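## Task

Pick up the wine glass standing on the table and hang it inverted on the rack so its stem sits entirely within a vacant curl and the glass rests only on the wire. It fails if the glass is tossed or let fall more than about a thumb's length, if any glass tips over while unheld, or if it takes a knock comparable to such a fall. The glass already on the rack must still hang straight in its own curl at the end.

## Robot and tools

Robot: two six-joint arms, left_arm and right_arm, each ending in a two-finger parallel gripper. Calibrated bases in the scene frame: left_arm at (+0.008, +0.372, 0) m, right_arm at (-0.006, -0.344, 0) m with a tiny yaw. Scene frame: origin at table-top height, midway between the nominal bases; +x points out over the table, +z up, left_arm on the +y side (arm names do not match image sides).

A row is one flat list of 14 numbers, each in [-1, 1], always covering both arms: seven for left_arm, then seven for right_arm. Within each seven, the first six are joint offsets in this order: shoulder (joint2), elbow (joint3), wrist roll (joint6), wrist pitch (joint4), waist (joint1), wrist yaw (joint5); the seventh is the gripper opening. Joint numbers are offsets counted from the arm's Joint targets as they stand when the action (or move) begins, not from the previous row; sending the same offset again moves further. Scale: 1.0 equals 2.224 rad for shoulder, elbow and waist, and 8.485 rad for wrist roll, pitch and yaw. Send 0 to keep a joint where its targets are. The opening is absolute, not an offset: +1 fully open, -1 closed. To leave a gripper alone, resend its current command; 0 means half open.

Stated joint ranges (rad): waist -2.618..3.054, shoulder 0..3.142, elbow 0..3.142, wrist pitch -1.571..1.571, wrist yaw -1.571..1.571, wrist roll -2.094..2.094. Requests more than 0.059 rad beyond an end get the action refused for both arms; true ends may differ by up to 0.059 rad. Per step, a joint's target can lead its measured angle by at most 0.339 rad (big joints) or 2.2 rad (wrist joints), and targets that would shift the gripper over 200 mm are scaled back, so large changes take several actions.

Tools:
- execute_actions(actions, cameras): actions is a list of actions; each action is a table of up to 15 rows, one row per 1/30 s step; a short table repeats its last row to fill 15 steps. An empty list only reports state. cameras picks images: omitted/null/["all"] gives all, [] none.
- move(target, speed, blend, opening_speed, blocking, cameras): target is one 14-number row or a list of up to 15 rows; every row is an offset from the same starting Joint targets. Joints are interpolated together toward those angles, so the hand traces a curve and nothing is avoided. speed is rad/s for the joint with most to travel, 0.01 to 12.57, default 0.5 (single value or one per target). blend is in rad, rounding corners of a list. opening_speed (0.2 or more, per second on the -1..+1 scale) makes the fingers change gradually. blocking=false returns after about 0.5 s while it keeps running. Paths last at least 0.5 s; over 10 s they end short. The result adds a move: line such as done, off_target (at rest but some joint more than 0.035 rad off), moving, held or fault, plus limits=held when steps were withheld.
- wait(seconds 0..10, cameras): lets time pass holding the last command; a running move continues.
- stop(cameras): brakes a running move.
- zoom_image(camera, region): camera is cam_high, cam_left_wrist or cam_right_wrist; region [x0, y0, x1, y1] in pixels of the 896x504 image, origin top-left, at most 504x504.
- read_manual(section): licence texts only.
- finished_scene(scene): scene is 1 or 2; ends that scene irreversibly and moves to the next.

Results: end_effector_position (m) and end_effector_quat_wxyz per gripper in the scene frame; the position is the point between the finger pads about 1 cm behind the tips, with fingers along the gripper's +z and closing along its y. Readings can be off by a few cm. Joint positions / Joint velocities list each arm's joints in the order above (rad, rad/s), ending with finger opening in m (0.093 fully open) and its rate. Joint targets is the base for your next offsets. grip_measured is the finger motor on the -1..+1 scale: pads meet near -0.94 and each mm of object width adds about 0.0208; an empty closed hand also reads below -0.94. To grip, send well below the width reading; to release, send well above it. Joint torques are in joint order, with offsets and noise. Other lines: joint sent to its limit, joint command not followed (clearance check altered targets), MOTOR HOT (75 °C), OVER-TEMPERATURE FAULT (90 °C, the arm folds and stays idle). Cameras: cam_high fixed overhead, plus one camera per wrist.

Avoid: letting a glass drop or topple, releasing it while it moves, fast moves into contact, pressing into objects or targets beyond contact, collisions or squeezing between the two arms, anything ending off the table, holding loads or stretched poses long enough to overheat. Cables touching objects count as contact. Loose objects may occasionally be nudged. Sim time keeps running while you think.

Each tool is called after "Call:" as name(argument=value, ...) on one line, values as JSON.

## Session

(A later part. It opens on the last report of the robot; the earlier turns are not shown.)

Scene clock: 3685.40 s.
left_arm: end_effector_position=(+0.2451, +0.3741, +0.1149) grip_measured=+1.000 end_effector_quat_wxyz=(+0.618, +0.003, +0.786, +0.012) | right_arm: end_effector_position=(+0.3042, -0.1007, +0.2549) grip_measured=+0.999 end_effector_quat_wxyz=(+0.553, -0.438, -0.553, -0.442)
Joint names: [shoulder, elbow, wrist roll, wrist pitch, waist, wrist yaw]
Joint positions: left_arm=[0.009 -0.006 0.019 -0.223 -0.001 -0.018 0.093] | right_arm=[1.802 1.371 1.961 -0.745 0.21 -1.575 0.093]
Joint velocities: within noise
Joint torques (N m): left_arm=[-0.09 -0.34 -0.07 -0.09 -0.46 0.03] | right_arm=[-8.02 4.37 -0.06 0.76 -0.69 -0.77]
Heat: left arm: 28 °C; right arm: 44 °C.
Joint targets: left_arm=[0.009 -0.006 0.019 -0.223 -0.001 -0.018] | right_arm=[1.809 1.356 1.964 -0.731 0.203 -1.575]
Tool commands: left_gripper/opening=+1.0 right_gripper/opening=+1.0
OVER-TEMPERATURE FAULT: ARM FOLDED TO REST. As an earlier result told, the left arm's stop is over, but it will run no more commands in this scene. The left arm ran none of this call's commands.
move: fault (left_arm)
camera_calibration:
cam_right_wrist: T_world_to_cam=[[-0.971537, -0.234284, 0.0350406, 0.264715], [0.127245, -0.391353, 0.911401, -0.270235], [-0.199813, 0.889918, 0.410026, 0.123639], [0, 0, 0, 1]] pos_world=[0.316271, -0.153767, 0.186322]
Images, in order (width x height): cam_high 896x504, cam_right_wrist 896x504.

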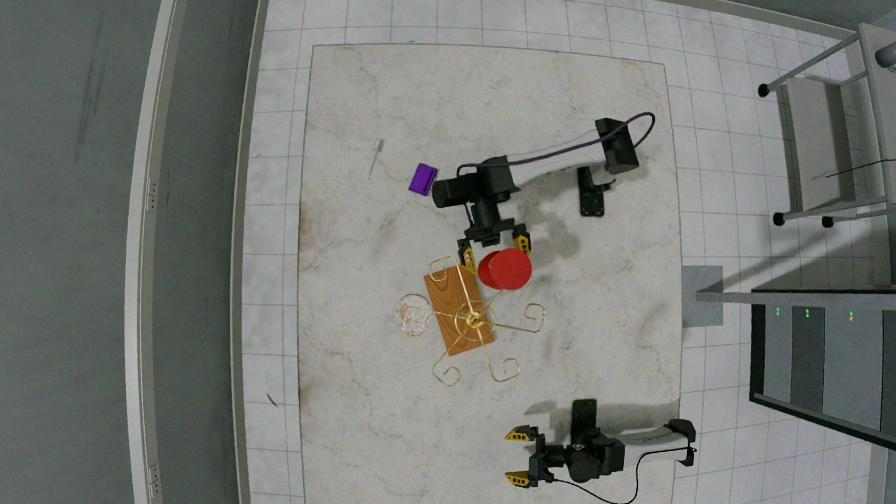

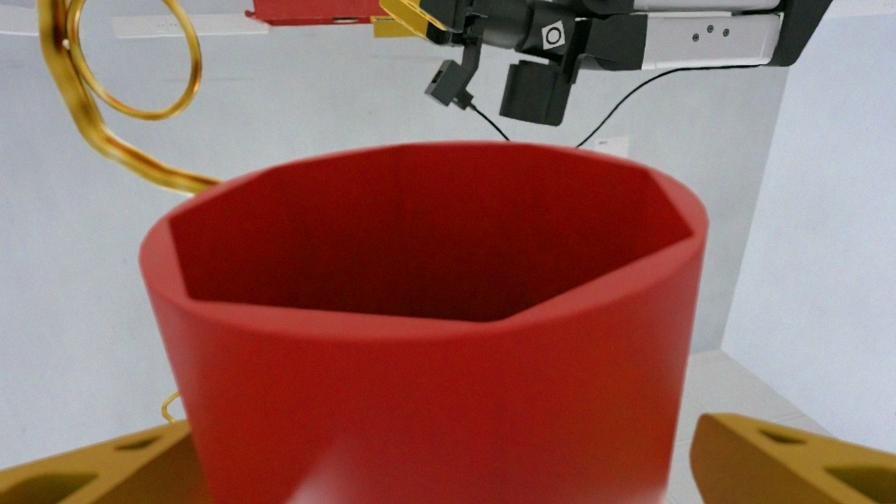

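Call:
move(target=[[0,0,0,0,0,0,1,-0.0148,0,0,0,0,0,1],[0,0,0,0,0,0,1,-0.0313,-0.0156,0,0.0005,-0.0322,0,1]], speed=0.1, cameras=["cam_high","cam_right_wrist"])

Scene clock: 3717.30 s.
left_arm: end_effector_position=(+0.2451, +0.3741, +0.1149) grip_measured=+1.000 end_effector_quat_wxyz=(+0.618, +0.003, +0.786, +0.012) | right_arm: end_effector_position=(+0.3121, -0.1254, +0.2567) grip_measured=+0.999 end_effector_quat_wxyz=(+0.536, -0.458, -0.537, -0.463)
Joint names: [shoulder, elbow, wrist roll, wrist pitch, waist, wrist yaw]
Joint positions: left_arm=[0.009 -0.006 0.019 -0.223 -0.001 -0.018 0.093] | right_arm=[1.767 1.335 1.961 -0.743 0.136 -1.575 0.093]
Joint velocities: within noise
Joint torques (N m): left_arm=[-0.17 -0.21 -0.03 -0.03 -0.4 -0.04] | right_arm=[-10.89 4.63 -0.08 0.77 -0.58 -0.75]
Heat: left arm: 28 °C; right arm: 44 °C.
Joint targets: left_arm=[0.009 -0.006 0.019 -0.223 -0.001 -0.018] | right_arm=[1.739 1.322 1.964 -0.727 0.131 -1.575]
Tool commands: left_gripper/opening=+1.0 right_gripper/opening=+1.0
OVER-TEMPERATURE FAULT: ARM FOLDED TO REST. As an earlier result told, the left arm's stop is over, but it will run no more commands in this scene. The left arm ran none of this call's commands.
move: fault (left_arm)
camera_calibration:
cam_right_wrist: T_world_to_cam=[[-0.986112, -0.162584, 0.033897, 0.280403], [0.0972412, -0.399766, 0.911444, -0.27417], [-0.134635, 0.902083, 0.410024, 0.127711], [0, 0, 0, 1]] pos_world=[0.320364, -0.179221, 0.188021]
Images, in order (width x height): cam_high 896x504, cam_right_wrist 896x504.

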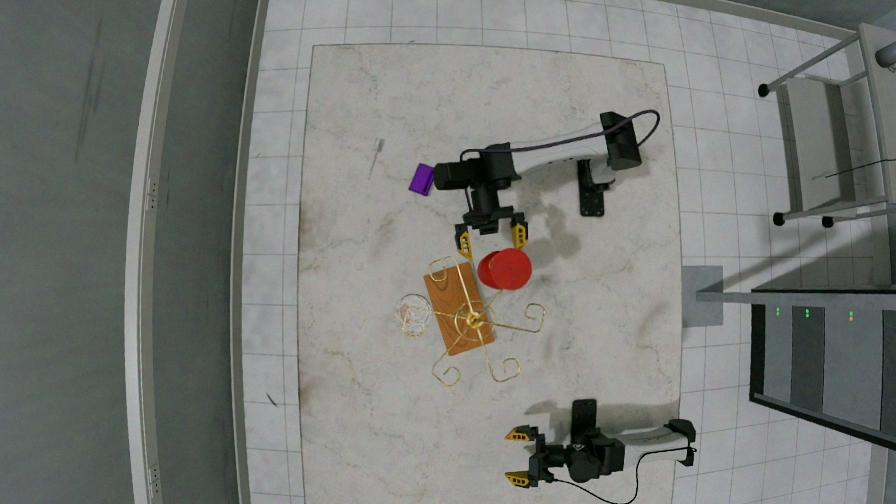

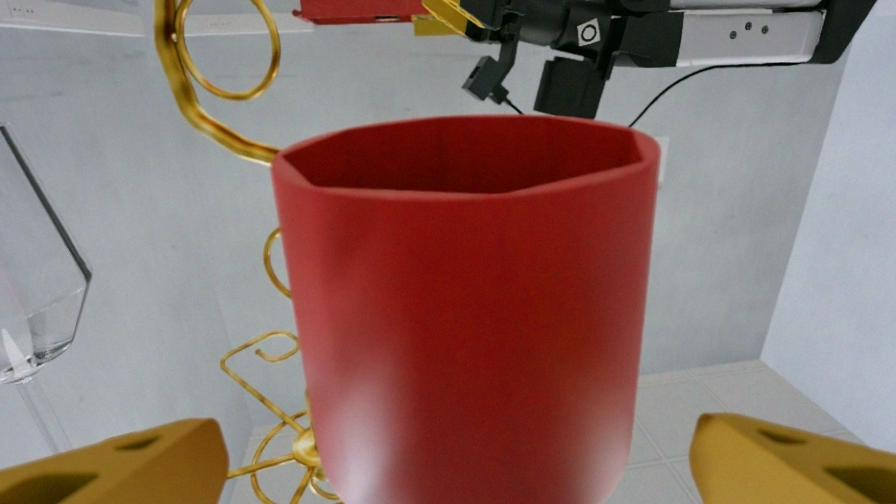

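Call:
move(target=[[0,0,0,0,0,0,1,-0.0248,-0.0294,0,0.0011,-0.0329,0,1],[0,0,0,0,0,0,1,-0.0543,-0.0620,0,0.0019,-0.0677,0,1],[0,0,0,0,0,0,1,-0.0973,-0.1060,0,0.0022,-0.1124,0,1]], speed=0.2, cameras=["cam_high","cam_right_wrist"])

Call:
zoom_image(camera="cam_right_wrist", region=[200, 100, 700, 504])

Call:
zoom_image(camera="cam_high", region=[440, 220, 560, 350])

Scene clock: 3743.10 s.
left_arm: end_effector_position=(+0.2451, +0.3741, +0.1149) grip_measured=+1.000 end_effector_quat_wxyz=(+0.618, +0.003, +0.786, +0.012) | right_arm: end_effector_position=(+0.2980, -0.2052, +0.2589) grip_measured=+0.999 end_effector_quat_wxyz=(-0.472, +0.520, +0.478, +0.528)
Joint names: [shoulder, elbow, wrist roll, wrist pitch, waist, wrist yaw]
Joint positions: left_arm=[0.009 -0.006 0.019 -0.223 -0.001 -0.018 0.093] | right_arm=[1.543 1.099 1.961 -0.724 -0.114 -1.575 0.093]
Joint velocities: within noise
Joint torques (N m): left_arm=[-0.1 -0.32 -0.06 -0.06 -0.42 -0.03] | right_arm=[-8.12 4.55 -0.04 0.78 -0.5 -0.78]
Heat: left arm: 28 °C; right arm: 49 °C.
Joint targets: left_arm=[0.009 -0.006 0.019 -0.223 -0.001 -0.018] | right_arm=[1.523 1.086 1.964 -0.708 -0.119 -1.575]
Tool commands: left_gripper/opening=+1.0 right_gripper/opening=+1.0
OVER-TEMPERATURE FAULT: ARM FOLDED TO REST. As an earlier result told, the left arm's stop is over, but it will run no more commands in this scene. The left arm ran none of this call's commands.
move: fault (left_arm)
camera_calibration:
cam_right_wrist: T_world_to_cam=[[-0.99585, 0.0871417, 0.0262502, 0.309535], [-0.0119078, -0.410714, 0.911686, -0.27659], [0.0902272, 0.90759, 0.410047, 0.131004], [0, 0, 0, 1]] pos_world=[0.293137, -0.259471, 0.19032]
Images, in order (width x height): cam_high 896x504, cam_right_wrist 896x504.

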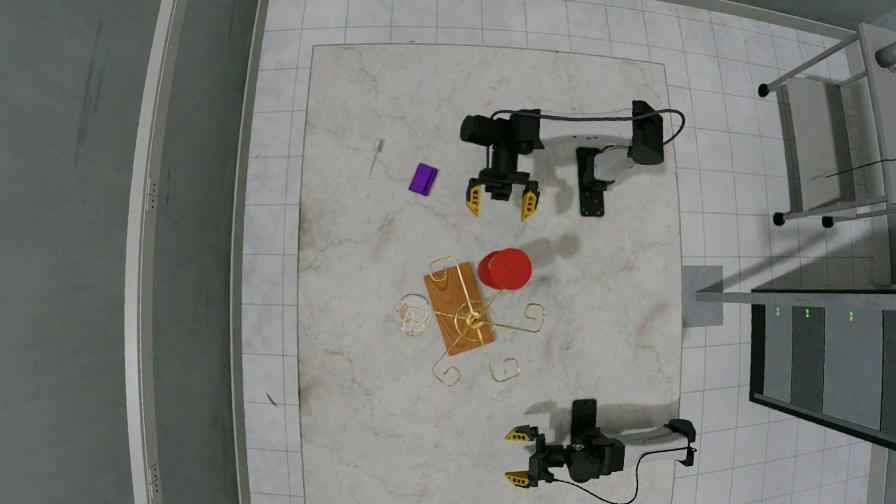

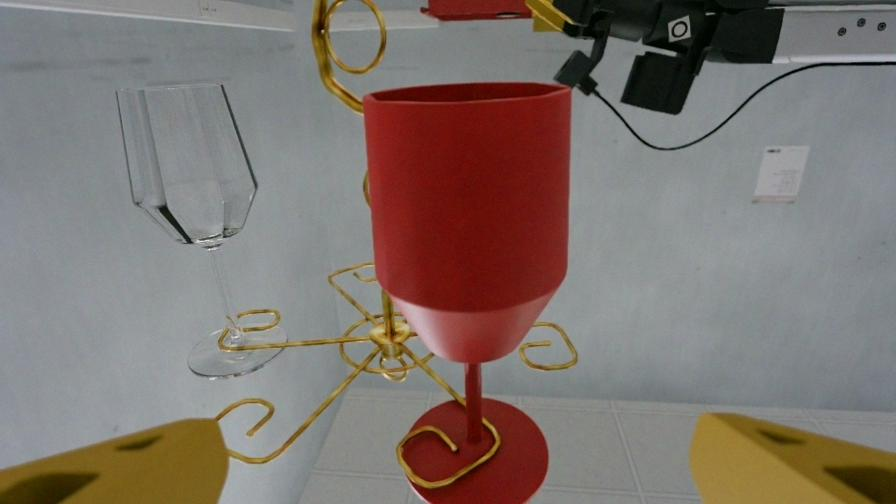

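Scaled by 1.008 from the camera's 896x504 image, which has a finer 1280x720 frame.

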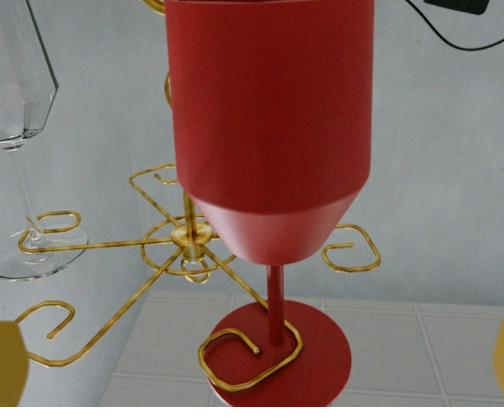

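Scaled by 3.877 from the camera's 896x504 image, which has a finer 1280x720 frame.

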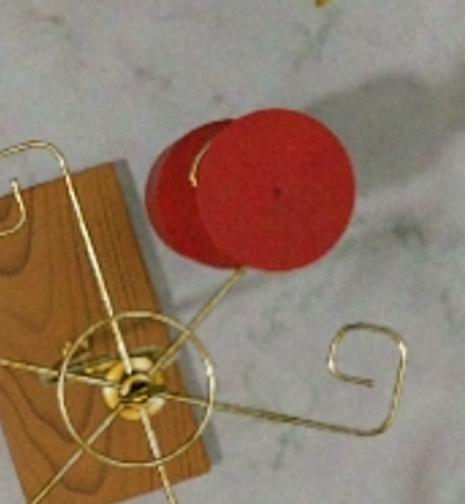

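Call:
move(target=[[0,0,0,0,0,0,1,0,0,0,0,-0.1264,0,1],[0,0,0,0,0,0,1,-0.4150,-0.1286,-0.2315,0.0481,-0.1264,0.1856,1]], speed=0.8, cameras=["cam_high"])

Call:
zoom_image(camera="cam_high", region=[390, 220, 560, 400])

Scene clock: 3769.50 s.
left_arm: end_effector_position=(+0.2451, +0.3741, +0.1149) grip_measured=+1.000 end_effector_quat_wxyz=(+0.618, +0.003, +0.786, +0.012) | right_arm: end_effector_position=(+0.2454, -0.4433, +0.3466) grip_measured=+0.999 end_effector_quat_wxyz=(+0.656, +0.140, +0.731, -0.121)
Joint names: [shoulder, elbow, wrist roll, wrist pitch, waist, wrist yaw]
Joint positions: left_arm=[0.009 -0.006 0.019 -0.223 -0.001 -0.018 0.093] | right_arm=[0.6 0.813 0.007 -0.322 -0.399 -0.012 0.093]
Joint velocities: within noise
Joint torques (N m): left_arm=[-0.32 -0.27 -0.06 -0.05 -0.5 0.03] | right_arm=[0.36 5.19 -0.15 2.01 -0.31 -0.04]
Heat: left arm: 28 °C; right arm: 46 °C.
Joint targets: left_arm=[0.009 -0.006 0.019 -0.223 -0.001 -0.018] | right_arm=[0.600 0.800 -0.001 -0.300 -0.400 -0.001]
Tool commands: left_gripper/opening=+1.0 right_gripper/opening=+1.0
OVER-TEMPERATURE FAULT: ARM FOLDED TO REST. As an earlier result told, the left arm's stop is over, but it will run no more commands in this scene. The left arm ran none of this call's commands.
move: fault (left_arm)
Images, in order (width x height): cam_high 896x504.

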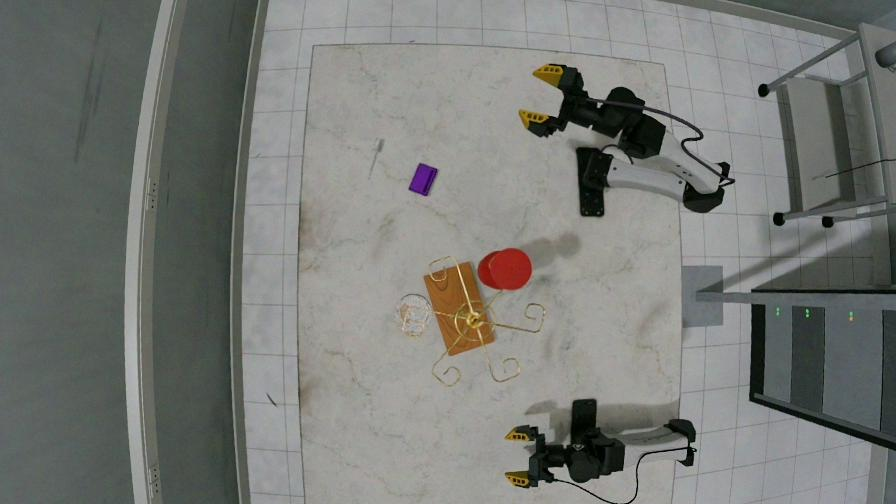

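Scaled by 2.800 from the camera's 896x504 image, which has a finer 1280x720 frame.

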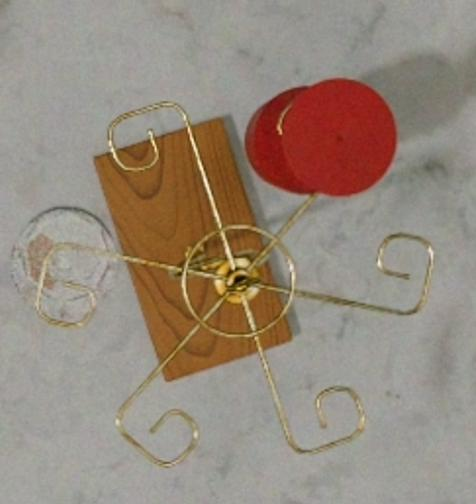

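Call:
finished_scene(scene=1)

The scene is finished: the task was done.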